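# Fasten the strap's buckle around the rolled mat

## Task

Wrap the strap around the rolled-up mat and fasten its buckle so it stays closed with the robot let go.

## Robot and tools

ROBOT. Two six-joint arms, left_arm and right_arm, each ending in a parallel gripper. Joint order in every row and every result list, base to hand: shoulder pan, shoulder lift, elbow, wrist 1, wrist 2, wrist 3. Stated joint ranges in rad: elbow -3.142 to 3.142, every other joint -6.283 to 6.283. Calibrated bases in the scene frame: left_arm at (+0.035, +0.444, +0.013) m, quat_wxyz (+1.000, 0, 0, -0.026); right_arm at (-0.033, -0.388, +0.013) m, quat_wxyz (+1.000, 0, 0, -0.028).

FRAME. All hand poses, velocities and targets use the scene frame: origin at table-top height halfway between the nominal bases, +x out over the table, +z up, left_arm toward +y. Arm names do not match image sides. Printed hand poses can be off by a few cm, more at long reach. On the gripper, fingers point along its +z and close along its x; end_effector_position is the midpoint between the pads, with fingertips 17.5 mm further out. A housing about 10 cm long juts from the wrist 3 axis toward the gripper's -y and rotates with it.

ROW FORMAT (shared by execute_actions and move). One row is 18 numbers: left_arm's 6 joint angles, then its gripper position, force_limit, speed; then right_arm's same 9. Joint numbers are absolute target angles in radians, not offsets. The three gripper numbers are scaled to [-1, 1]: position +1 = 50 mm open, about -0.65 = pads touching, -1 = close until stopped by an object; force_limit maps -1/0/+1 to roughly 20/102/185 N per pad (final grip can be ~15 N more); speed maps -1/0/+1 to 20/85/150 mm/s. Both start at +1. To leave a gripper unchanged, repeat its last three numbers; 0 is a real command. A new force_limit or speed only applies after a position change of at least 0.01.

execute_actions(actions, cameras). actions is a list of actions; each action is up to 15 rows, one per 1/30 s step, the last row held if fewer. Targets more than 0.010 rad beyond a joint's range, and further out than the current angle, get the call refused; near a real end the joint is clipped and the result may say "joint sent to its limit". Each step a joint target stays within 0.651 rad of the measured angle, and hand speed is capped at 4 m/s. An empty actions list returns full state and all images. cameras: list of names, ["all"], or []; by default none unless actions is empty.

move(target, speed, blend, stop_force, zero, blocking, cameras). target: one 18-number row or a list of up to 15 rows, absolute joint angles; all joints move in sync, so hands follow curves, and nothing avoids obstacles. speed: rad/s for the joint with farthest to go, 0.01 to 3.14, default 0.5, one value or one per target. blend: rad, rounds corners in a list; 0 stops at each target. stop_force: 3 to 120 N, ends an arm's path when its wrist sensor feels that much push against motion (or large changes); use a low speed with it, omit it when lifting off a contact, and keep finger numbers identical across a list. zero (default true) rezeroes before the move; false keeps the old zero. blocking=false returns after about 0.5 s and lets a newer move replace it; not allowed with stop_force. Finger changes in later targets are applied only after arms come to rest there. The result adds a "move:" line: done, off_target (rested over 0.01 rad from target), moving, held, fault, plus limits=held if steps were withheld; neither done nor off_target tells you about contact.

wait(seconds, 0 to 10): lets time pass holding last commands; a running move continues. stop(cameras): brakes the running move; fingers keep going. zoom_image(camera, region): region [x0, y0, x1, y1] in pixels, max 504 by 504, on one of cam_high, cam_low, cam_front, cam_over, cam_left_wrist, cam_right_wrist (all 896x504) from the latest images. zero_wrist_force(arm): subtracts the current wrist reading, including held weight. finished_scene(scene): pass the current scene's number; irreversible, and the buckle must stay fastened without the robot.

RESULT LINES. Joint positions/velocities per arm (rad, rad/s); "within noise" means the arm is still. Joint targets shows what the joints are driven toward now; resend them to hold still. Tool commands shows gripper commands. object_status: 0 moving, 1 blocked while opening, 2 blocked while closing (a grip), 3 reached position or pads met (likely nothing held). Opening ≈ (250 - position_measured) × 0.202 mm. Wrist force/torque are in the hand's own axes, plus a line with the peak since the last report. Joint torques include arm weight and have offsets. "joint command not followed" means the inter-arm clearance check altered targets. Motor temperature, MOTOR HOT and fault lines report heating and stops.

CAUTIONS. A contact torque of 135 N m on shoulders or elbow, or 25.2 N m on a wrist joint, or about 150 N (±25) on any part, stops that arm for 10 s; arms are stiff, so aiming even slightly past a firm contact can trigger it. Wrist joints push only about 11.2 N m beyond holding the arm up. At 85 °C a motor's arm brakes for 30-60 s; holding loads, stretched poses and pushing at unreachable poses heat motors. Don't let the arms press or collide with each other, and never grip the other arm's fingers. Don't hit fixed or heavy things hard, drop or release moving items, or let anything leave the table. Loose items may be nudged at times. Motion lags commands by about 0.09 to 0.22 s and can overshoot when fast.

Each tool is called after "Emit:" as name([rows], argument=value, ...), one row to a line, values as JSON.

## Session

Emit:
execute_actions(actions=[])

Scene clock: 0.00 s.
left_arm: end_effector_position=(+0.8428, +0.2902, +0.1138) position_measured=3 object_status=3 end_effector_quat_wxyz=(+0.025, +0.985, +0.112, +0.126) | right_arm: end_effector_position=(+0.5677, -0.4365, +0.3374) position_measured=3 object_status=3 end_effector_quat_wxyz=(+0.049, +0.980, -0.079, +0.176)
Joint positions: left_arm=[-0.322 -0.834 1.227 -2.21 -1.497 0.98] | right_arm=[3.428 -1.6 -1.673 -1.127 1.371 1.929]
Joint velocities: within noise
Joint torques (N m): no reading
Motor temperatures (°C): left_arm=[29 37 36 34 39 35] | right_arm=[44 40 26 30 49 43]
Wrist force (N): no reading
Wrist torque (N m): no reading
Wrist force, peak (N): no reading
Joint targets: left_arm=[-0.322 -0.834 1.227 -2.210 -1.497 0.980] | right_arm=[3.428 -1.600 -1.673 -1.127 1.371 1.929]
Tool commands: left_gripper/position=+1.0 left_gripper/force_limit=+1.0 left_gripper/speed=+1.0 right_gripper/position=+1.0 right_gripper/force_limit=+1.0 right_gripper/speed=+1.0

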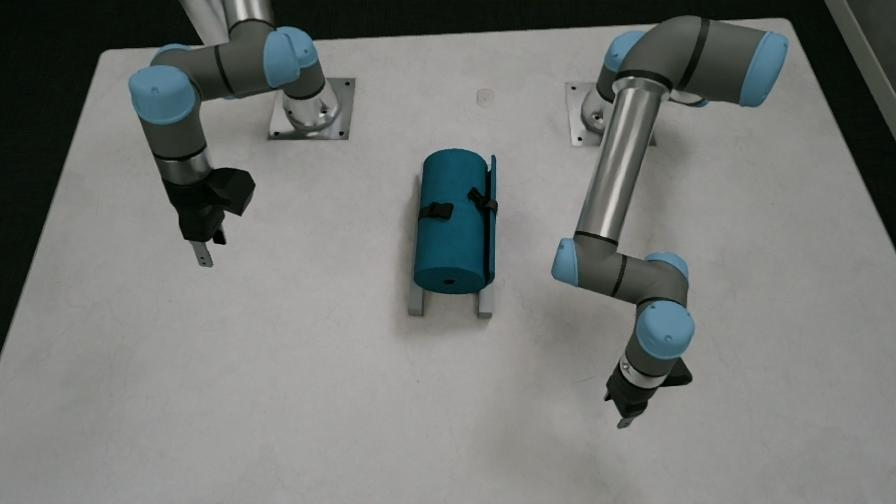

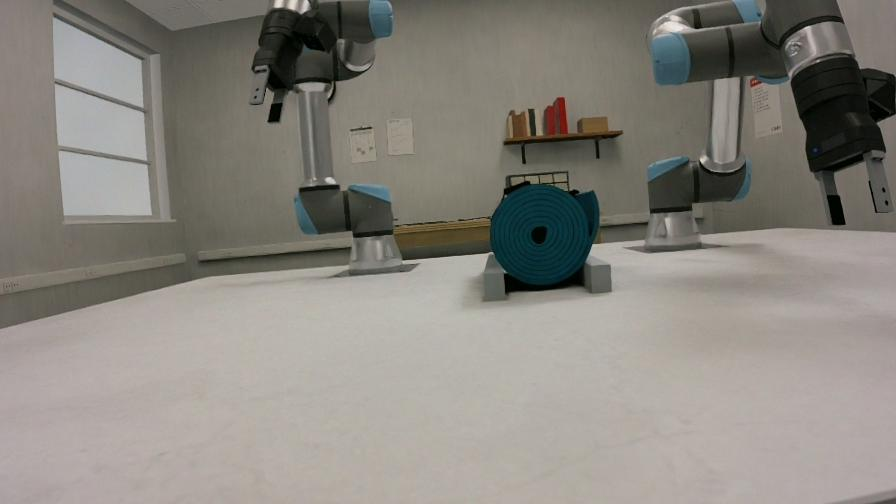

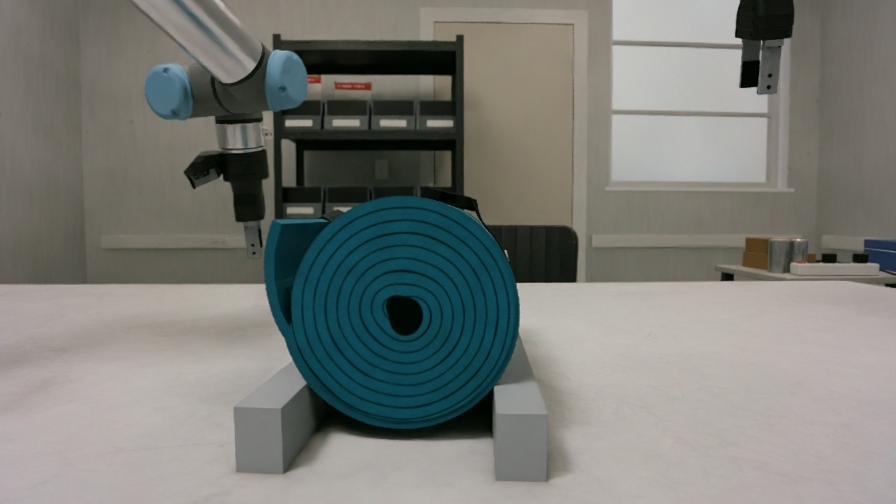

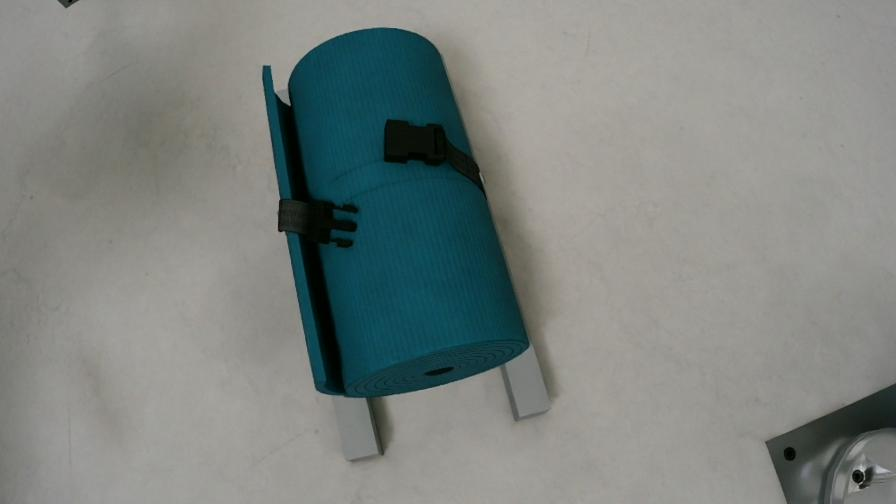

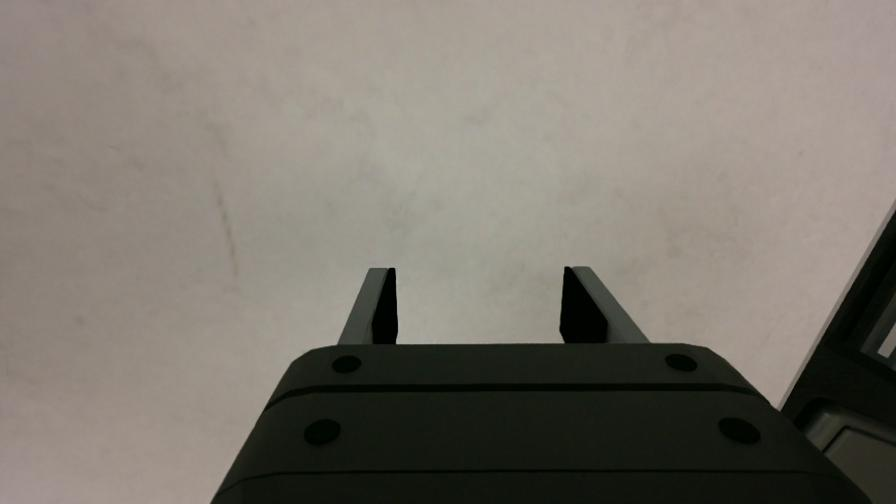

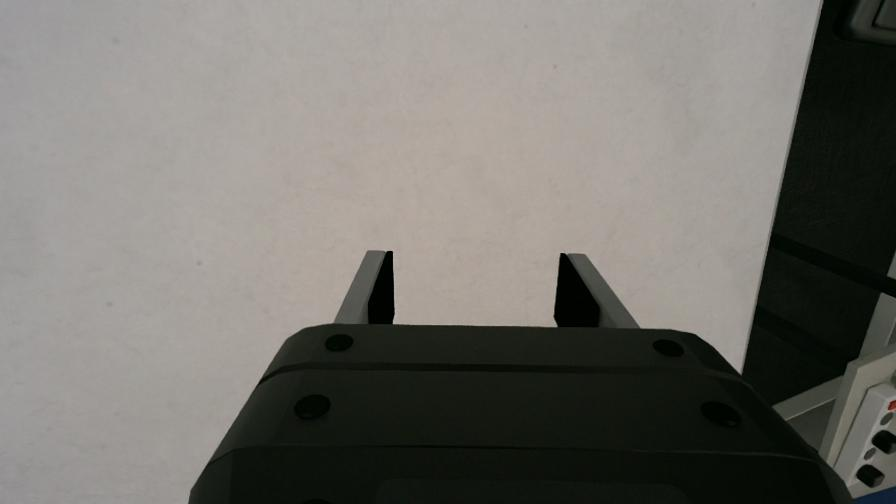

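Emit:
zoom_image(camera="cam_over", region=[260, 90, 500, 270])

Emit:
zoom_image(camera="cam_front", region=[220, 160, 560, 460])

Emit:
zoom_image(camera="cam_high", region=[380, 130, 540, 330])

Emit:
zoom_image(camera="cam_low", region=[460, 160, 640, 310])

Scaled by 2.100.

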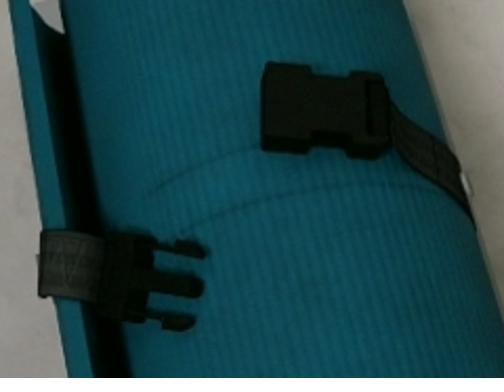

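Scaled by 1.482.

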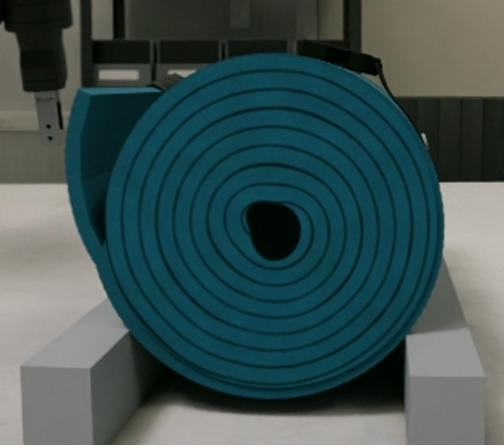

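Scaled by 2.520.

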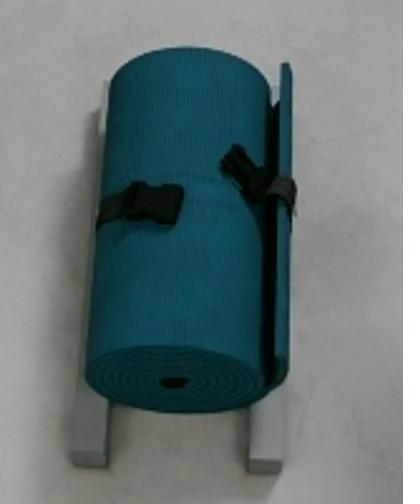

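Scaled by 2.800.

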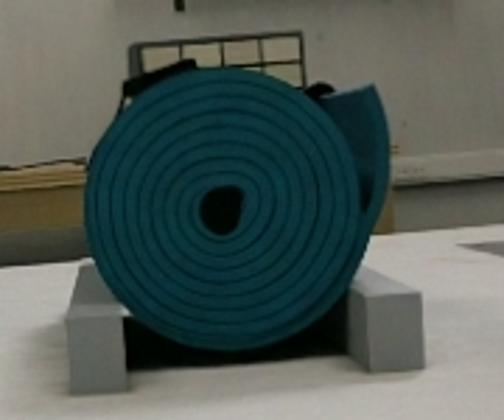

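Emit:
move(target=[-0.9596, -1.5166, 1.6205, -1.6747, -1.5708, 0.5592, 1, -0.7, -0.5, 3.9746, -1.7001, -1.4863, -1.526, 1.5708, -0.7938, 1, -0.7, -0.5], speed=0.8, cameras=["all"])

Scene clock: 112.90 s.
left_arm: end_effector_position=(+0.4203, +0.0797, +0.2998) position_measured=3 object_status=3 end_effector_quat_wxyz=(+0.000, +1.000, +0.000, +0.000) | right_arm: end_effector_position=(+0.4498, -0.1000, +0.3200) position_measured=3 object_status=3 end_effector_quat_wxyz=(+0.000, +0.000, +1.000, +0.000)
Joint positions: left_arm=[-0.96 -1.517 1.621 -1.675 -1.571 0.559] | right_arm=[3.975 -1.7 -1.486 -1.526 1.571 -0.794]
Joint torques (N m): left_arm=[6.89 -23.53 -32.69 -5.29 1.64 2.47] | right_arm=[-5.27 39.05 14.91 4.25 -2.76 -0.87]
Wrist force (N): left_arm=[-0.1 0.7 0.2] | right_arm=[-0.1 0.5 -0.3]
Wrist torque (N m): left_arm=[0.13 -0.01 0.01] | right_arm=[0.10 -0.07 0.12]
Wrist force, peak (N): left_arm=[1.0 -1.4 1.1] | right_arm=[0.7 1.6 -0.4]
Joint targets: left_arm=[-0.960 -1.517 1.621 -1.675 -1.571 0.559] | right_arm=[3.975 -1.700 -1.486 -1.526 1.571 -0.794]
move: done

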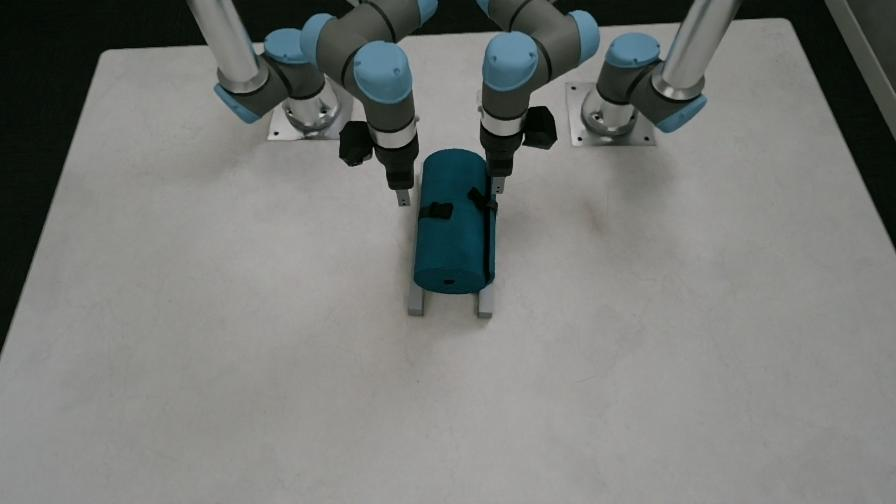

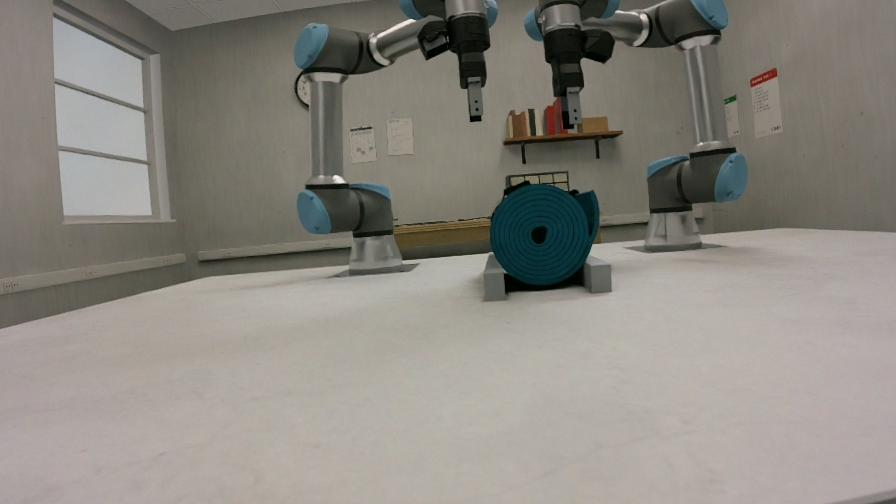

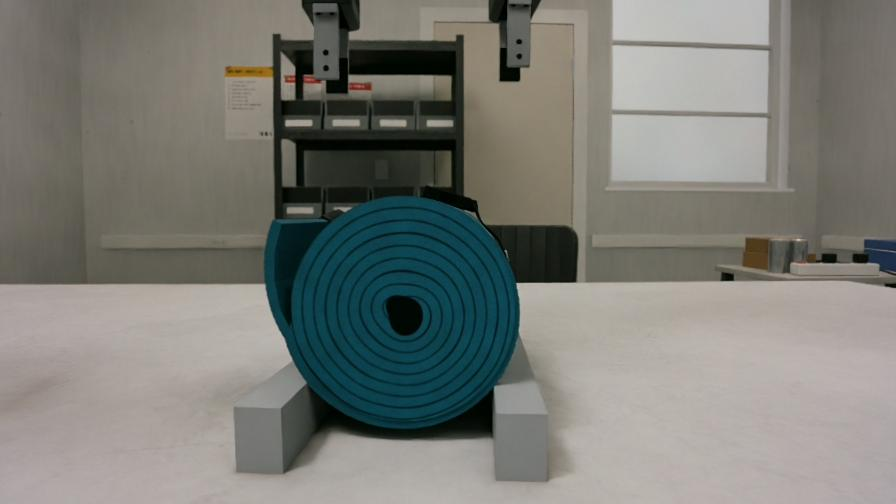

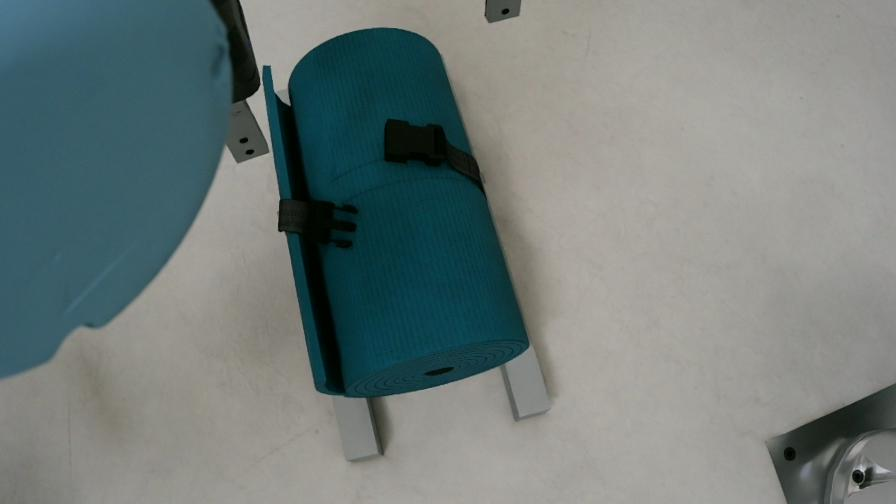

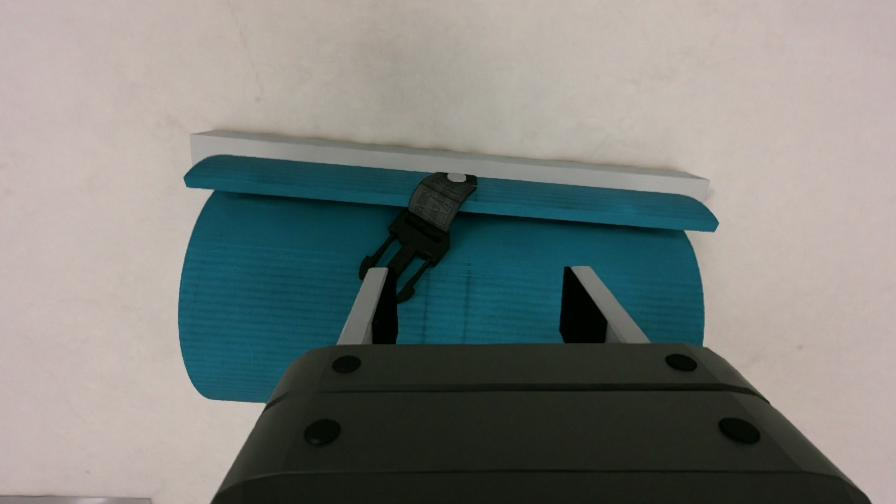

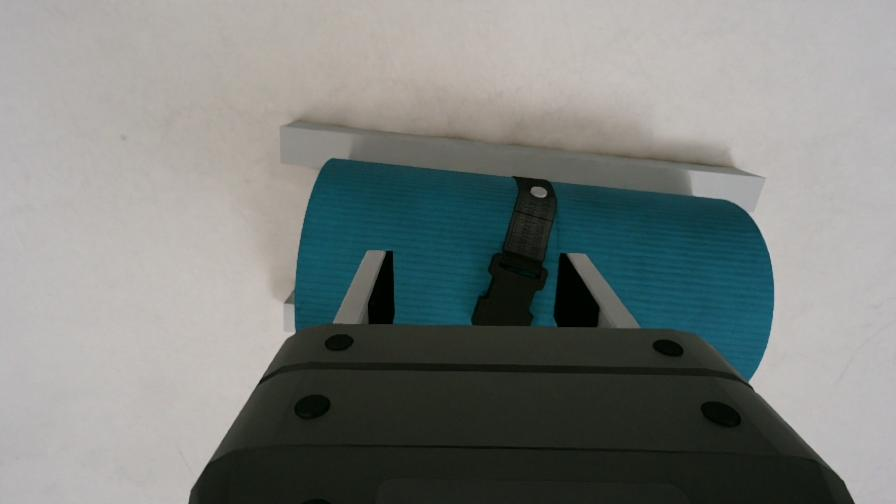

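Emit:
zoom_image(camera="cam_left_wrist", region=[330, 150, 630, 350])

Emit:
zoom_image(camera="cam_right_wrist", region=[330, 150, 630, 350])

Emit:
zoom_image(camera="cam_low", region=[450, 20, 650, 310])

Emit:
zoom_image(camera="cam_front", region=[250, 20, 550, 240])

Scaled by 1.680.

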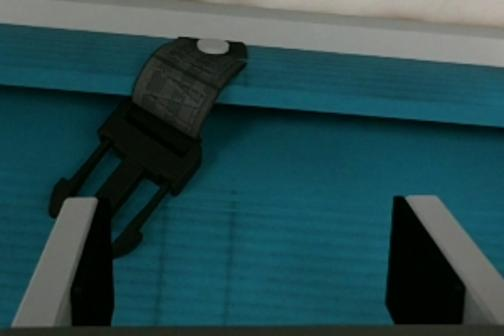

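Scaled by 1.680.

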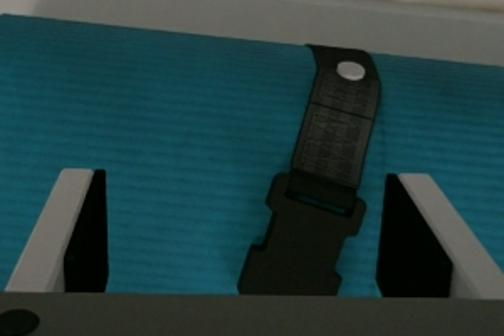

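Scaled by 1.738.

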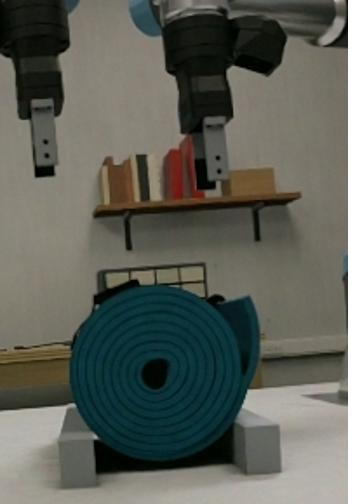

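Scaled by 1.680.

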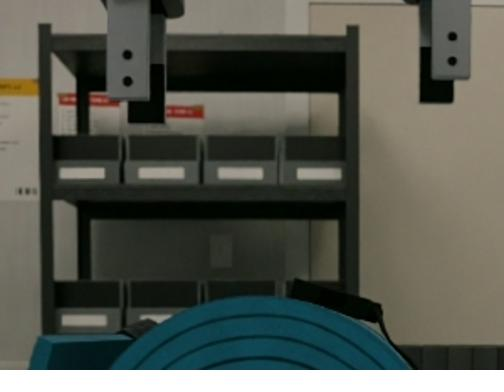

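Emit:
move(target=[-0.7663, -1.4943, 1.8747, -2.0626, -1.9938, 1.3048, 1, -0.7, -0.5, 3.9093, -1.5496, -2.1575, -0.4713, 1.8829, -0.4792, 1, -0.7, -0.5], speed=0.6, cameras=["all"])

Scene clock: 270.77 s.
left_arm: end_effector_position=(+0.4118, +0.0811, +0.2296) position_measured=3 object_status=3 end_effector_quat_wxyz=(+0.208, +0.936, -0.277, -0.062) | right_arm: end_effector_position=(+0.4059, -0.0803, +0.2285) position_measured=3 object_status=3 end_effector_quat_wxyz=(+0.044, +0.140, +0.943, +0.297)
Joint positions: left_arm=[-0.766 -1.494 1.875 -2.063 -1.994 1.305] | right_arm=[3.909 -1.549 -2.157 -0.472 1.883 -0.479]
Joint torques (N m): left_arm=[-7.97 -32.08 -29.7 -1.26 -0.21 -0.4] | right_arm=[6.27 10.54 19.68 4.86 -1.85 -0.58]
Wrist force (N): left_arm=[-0.3 -0.8 0.8] | right_arm=[-0.8 0.3 0.3]
Wrist torque (N m): left_arm=[-0.09 0.07 -0.05] | right_arm=[0.02 0.16 -0.15]
Wrist force, peak (N): left_arm=[-0.3 -1.3 1.2] | right_arm=[-0.1 0.6 -1.2]
Joint targets: left_arm=[-0.766 -1.494 1.875 -2.063 -1.994 1.305] | right_arm=[3.909 -1.550 -2.158 -0.471 1.883 -0.479]
move: done

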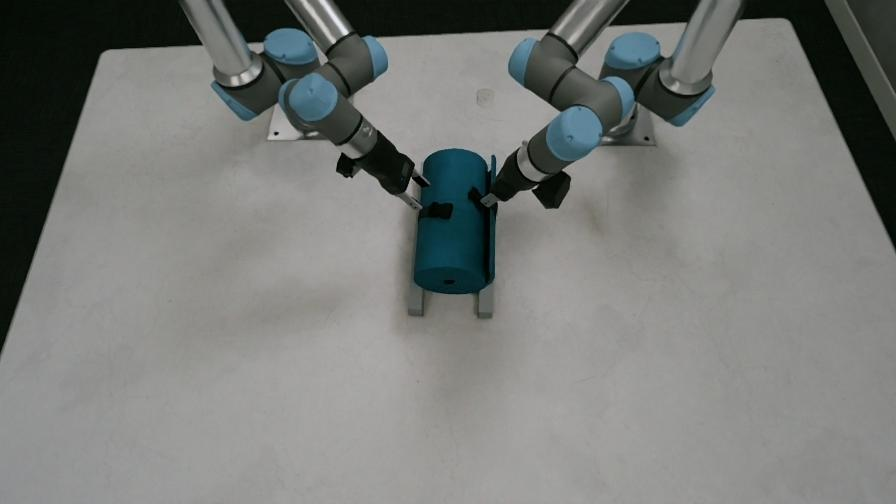

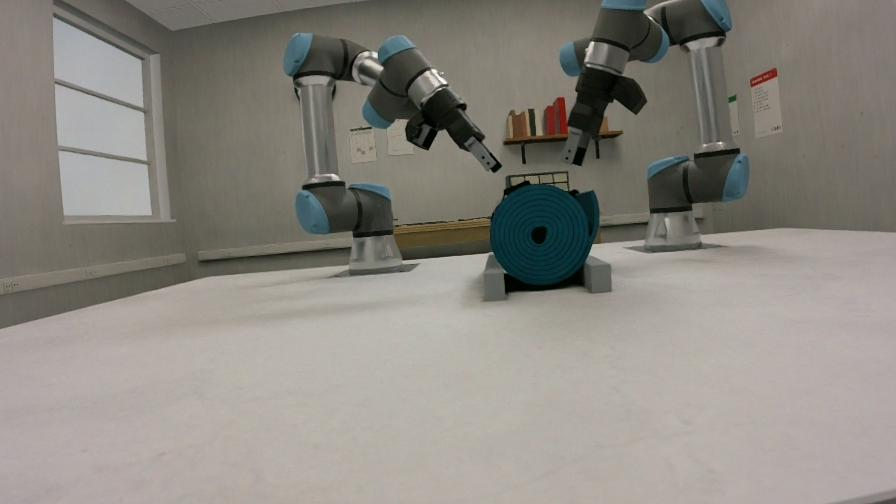

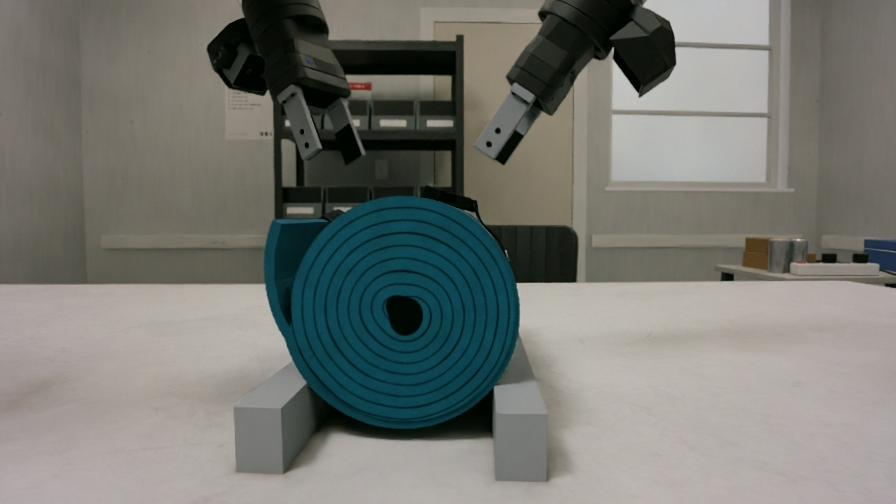

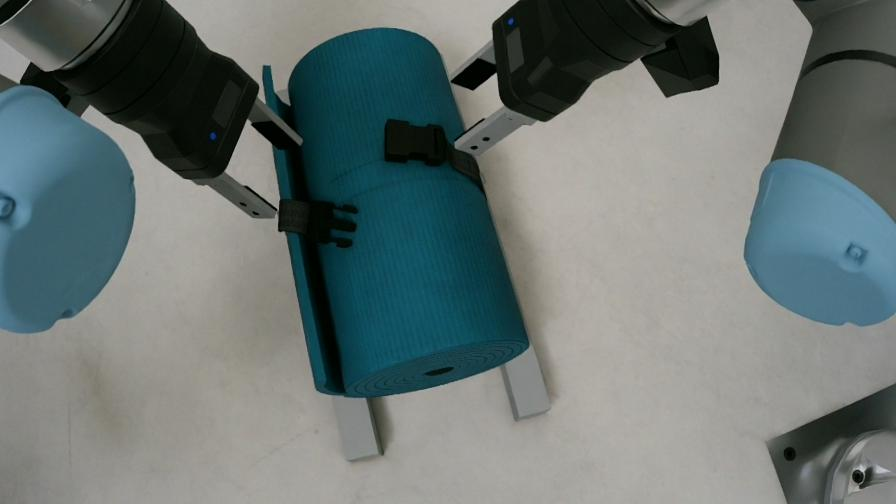

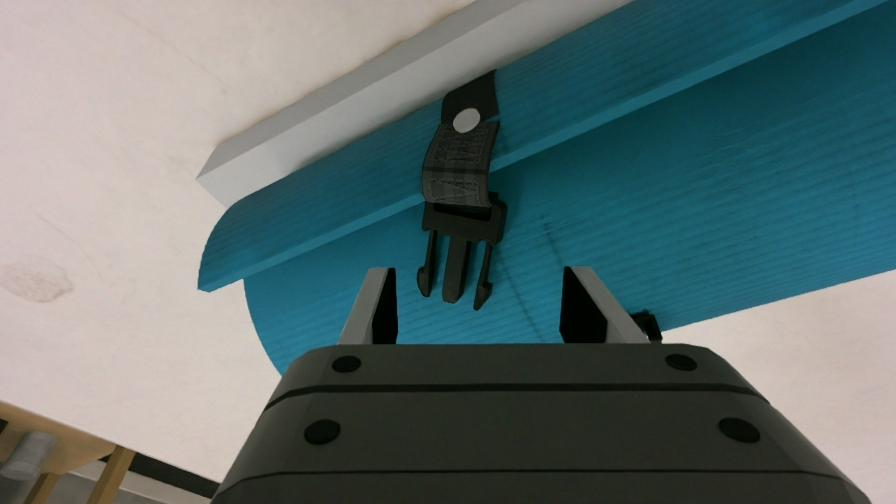

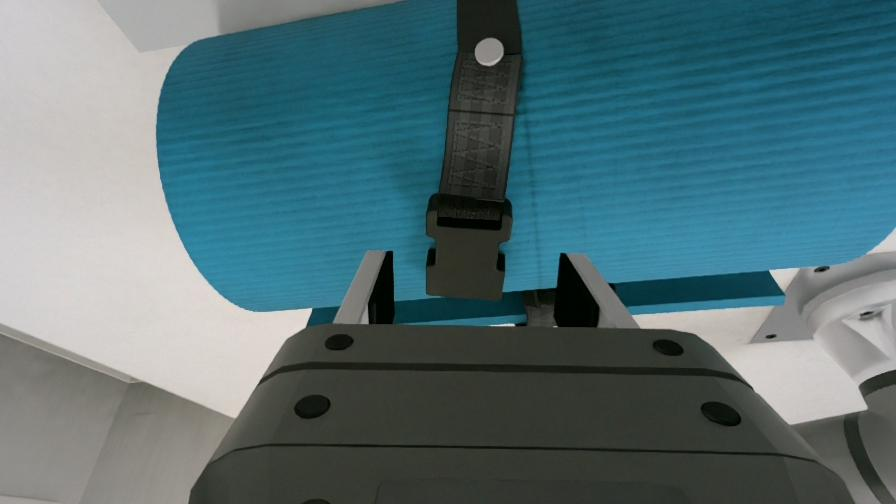

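Emit:
move(target=[-0.8159, -1.4311, 1.9637, -2.2369, -1.9877, 1.2507, 1, -0.7, -0.5, 3.9494, -1.6827, -2.1676, -0.3173, 1.8623, -0.4429, 1, -0.7, -0.5], speed=0.12, stop_force=8, cameras=["all"])

Scene clock: 329.63 s.
left_arm: end_effector_position=(+0.3979, +0.0596, +0.1754) position_measured=3 object_status=3 end_effector_quat_wxyz=(+0.208, +0.936, -0.277, -0.061) | right_arm: end_effector_position=(+0.4152, -0.0504, +0.1837) position_measured=3 object_status=3 end_effector_quat_wxyz=(+0.044, +0.140, +0.943, +0.297)
Joint positions: left_arm=[-0.816 -1.431 1.964 -2.237 -1.988 1.251] | right_arm=[3.948 -1.677 -2.167 -0.324 1.863 -0.444]
Joint torques (N m): left_arm=[9.12 -39.25 -29.46 -0.8 -2.01 2.49] | right_arm=[-5.71 12.53 28.64 5 3.12 -0.87]
Wrist force (N): left_arm=[-0.3 -0.6 0.9] | right_arm=[-1.2 -0.5 -5.9]
Wrist torque (N m): left_arm=[-0.06 0.07 -0.06] | right_arm=[0.10 0.38 -0.22]
Wrist force, peak (N): left_arm=[-0.3 -0.9 1.5] | right_arm=[0.9 -8.7 -45.4]
Joint targets: left_arm=[-0.816 -1.431 1.964 -2.237 -1.988 1.251] | right_arm=[3.948 -1.677 -2.167 -0.324 1.863 -0.444]
move: contact (right_arm)

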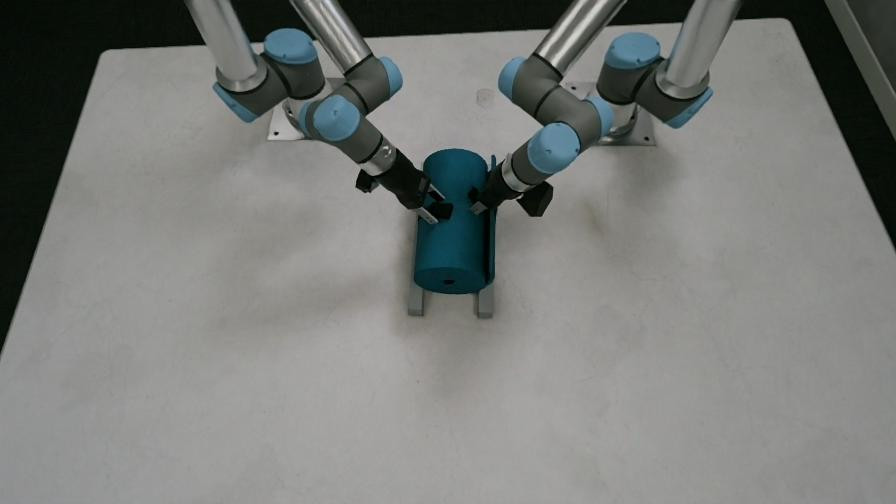

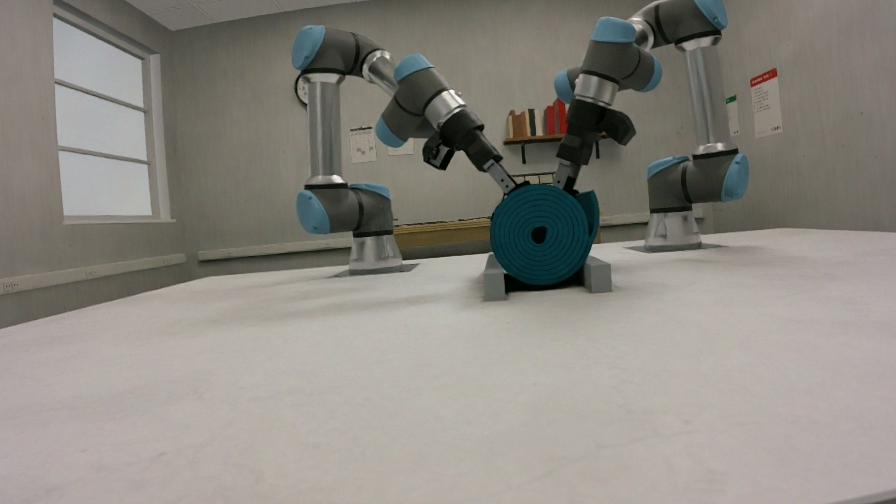

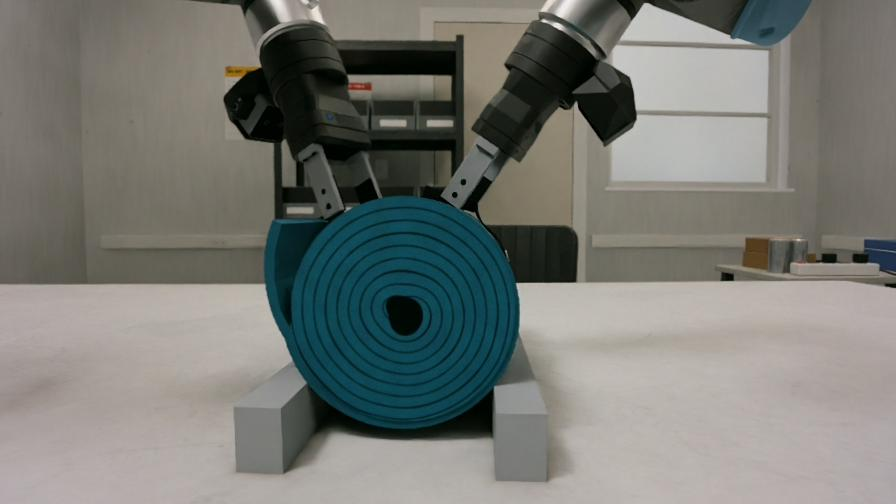

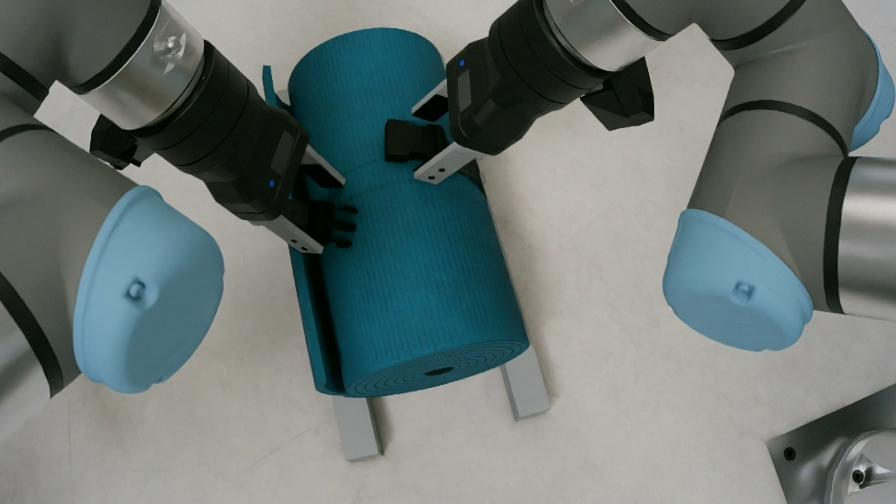

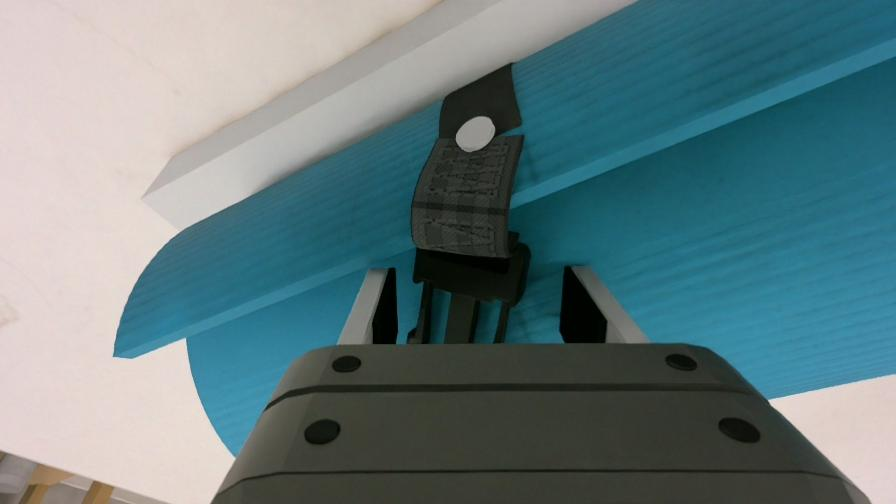

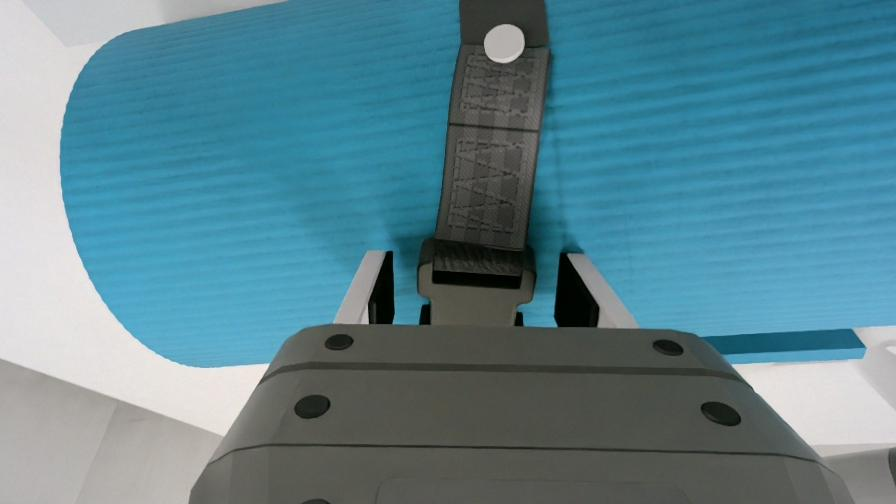

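Emit:
zoom_image(camera="cam_left_wrist", region=[340, 180, 640, 360])

Emit:
zoom_image(camera="cam_right_wrist", region=[340, 180, 640, 360])

Emit:
zoom_image(camera="cam_front", region=[280, 130, 520, 260])

Emit:
zoom_image(camera="cam_low", region=[470, 130, 630, 230])

Scaled by 1.680.

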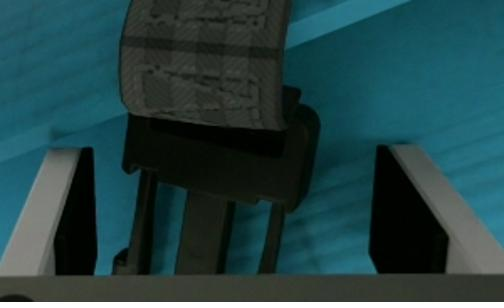

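Scaled by 1.680.

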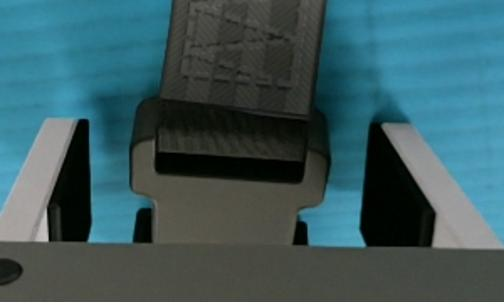

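Scaled by 2.100.

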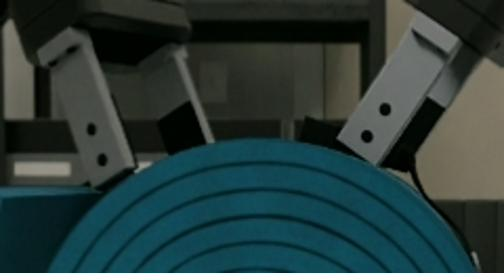

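Scaled by 3.150.

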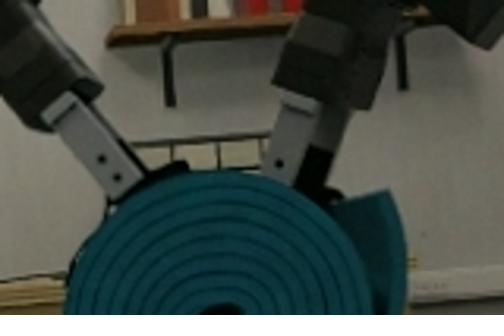

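Emit:
move(target=[-0.9219, -1.5072, 1.8474, -1.9722, -1.7155, 1.1684, 1, -0.7, -0.5, 3.9425, -1.6713, -2.1763, -0.3218, 1.8659, -0.4489, 1, -0.7, -0.5], speed=0.2, cameras=["cam_left_wrist", "cam_right_wrist", "cam_front"])

Emit:
zoom_image(camera="cam_left_wrist", region=[340, 130, 640, 360])

Emit:
zoom_image(camera="cam_right_wrist", region=[340, 180, 640, 360])

Scene clock: 442.10 s.
left_arm: end_effector_position=(+0.4023, +0.0741, +0.2187) position_measured=3 object_status=3 end_effector_quat_wxyz=(+0.075, +0.956, -0.283, -0.022) | right_arm: end_effector_position=(+0.4138, -0.0547, +0.1829) position_measured=3 object_status=3 end_effector_quat_wxyz=(+0.044, +0.140, +0.943, +0.297)
Joint positions: left_arm=[-0.922 -1.507 1.847 -1.972 -1.716 1.168] | right_arm=[3.942 -1.671 -2.176 -0.322 1.866 -0.449]
Joint torques (N m): left_arm=[10.18 -21.34 -17.39 -4.97 -0.93 2.54] | right_arm=[-3.72 29.56 16.22 4.94 2.7 -0.61]
Wrist force (N): left_arm=[-0.2 0.1 0.4] | right_arm=[-0.8 0.5 0.2]
Wrist torque (N m): left_arm=[0.03 0.02 -0.01] | right_arm=[0.04 0.18 -0.15]
Wrist force, peak (N): left_arm=[-0.4 -1.4 1.4] | right_arm=[-1.3 -0.4 -6.2]
Joint targets: left_arm=[-0.922 -1.507 1.847 -1.972 -1.715 1.168] | right_arm=[3.942 -1.671 -2.176 -0.322 1.866 -0.449]
move: done
Images, in order (width x height): cam_front 896x504, cam_left_wrist 896x504, cam_right_wrist 896x504.

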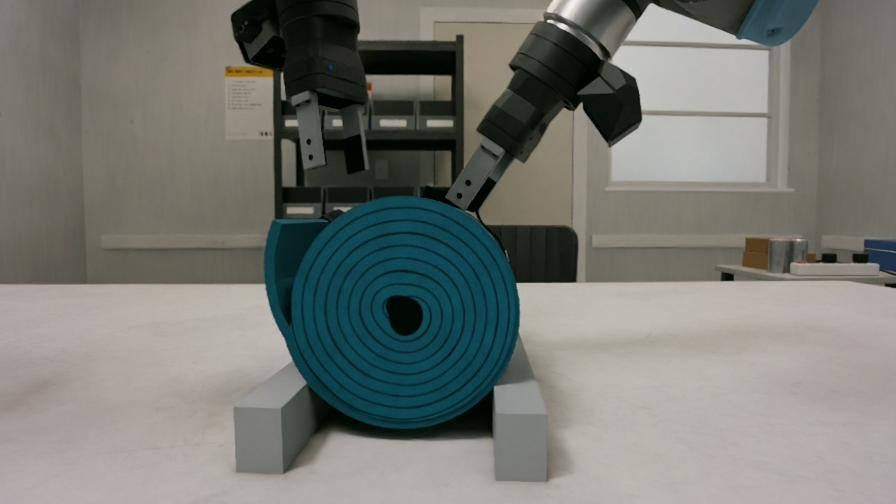

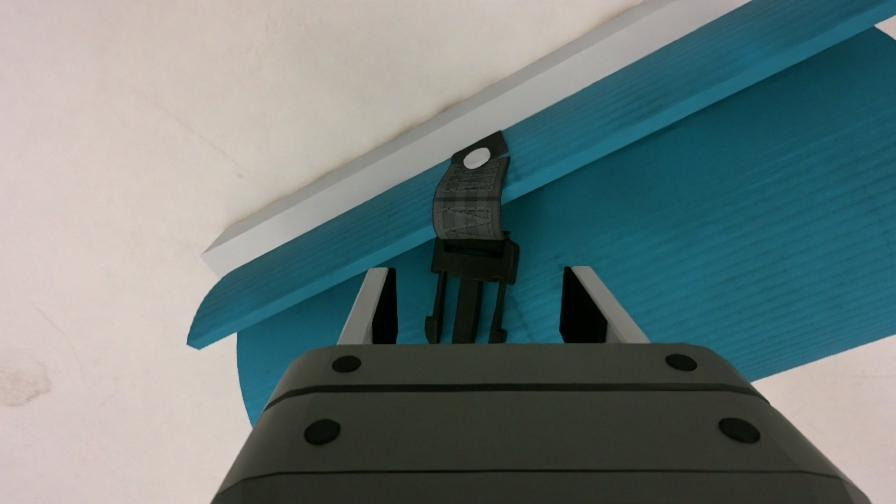

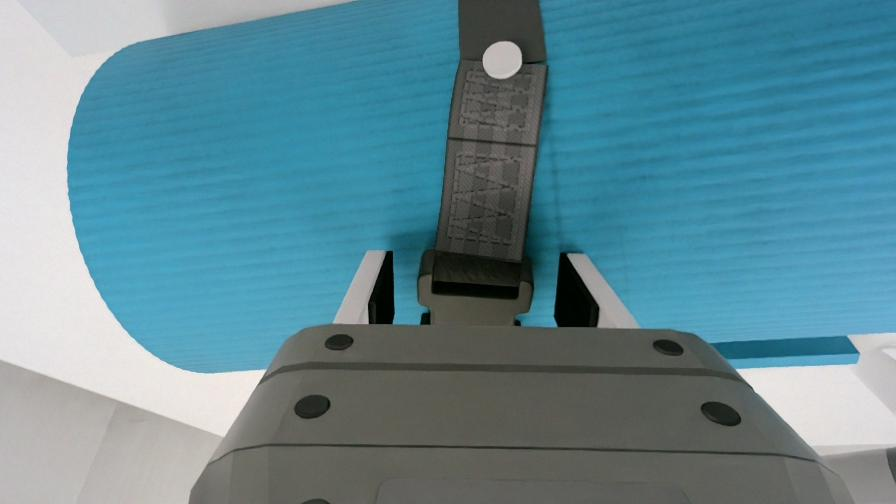

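Scaled by 1.680.

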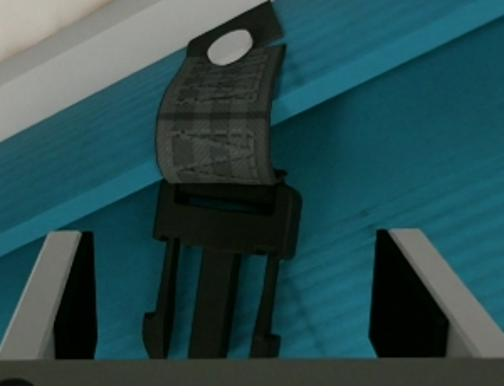

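Scaled by 1.680.

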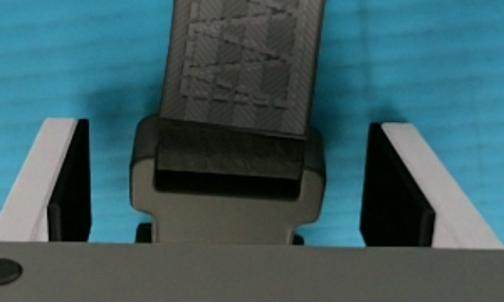

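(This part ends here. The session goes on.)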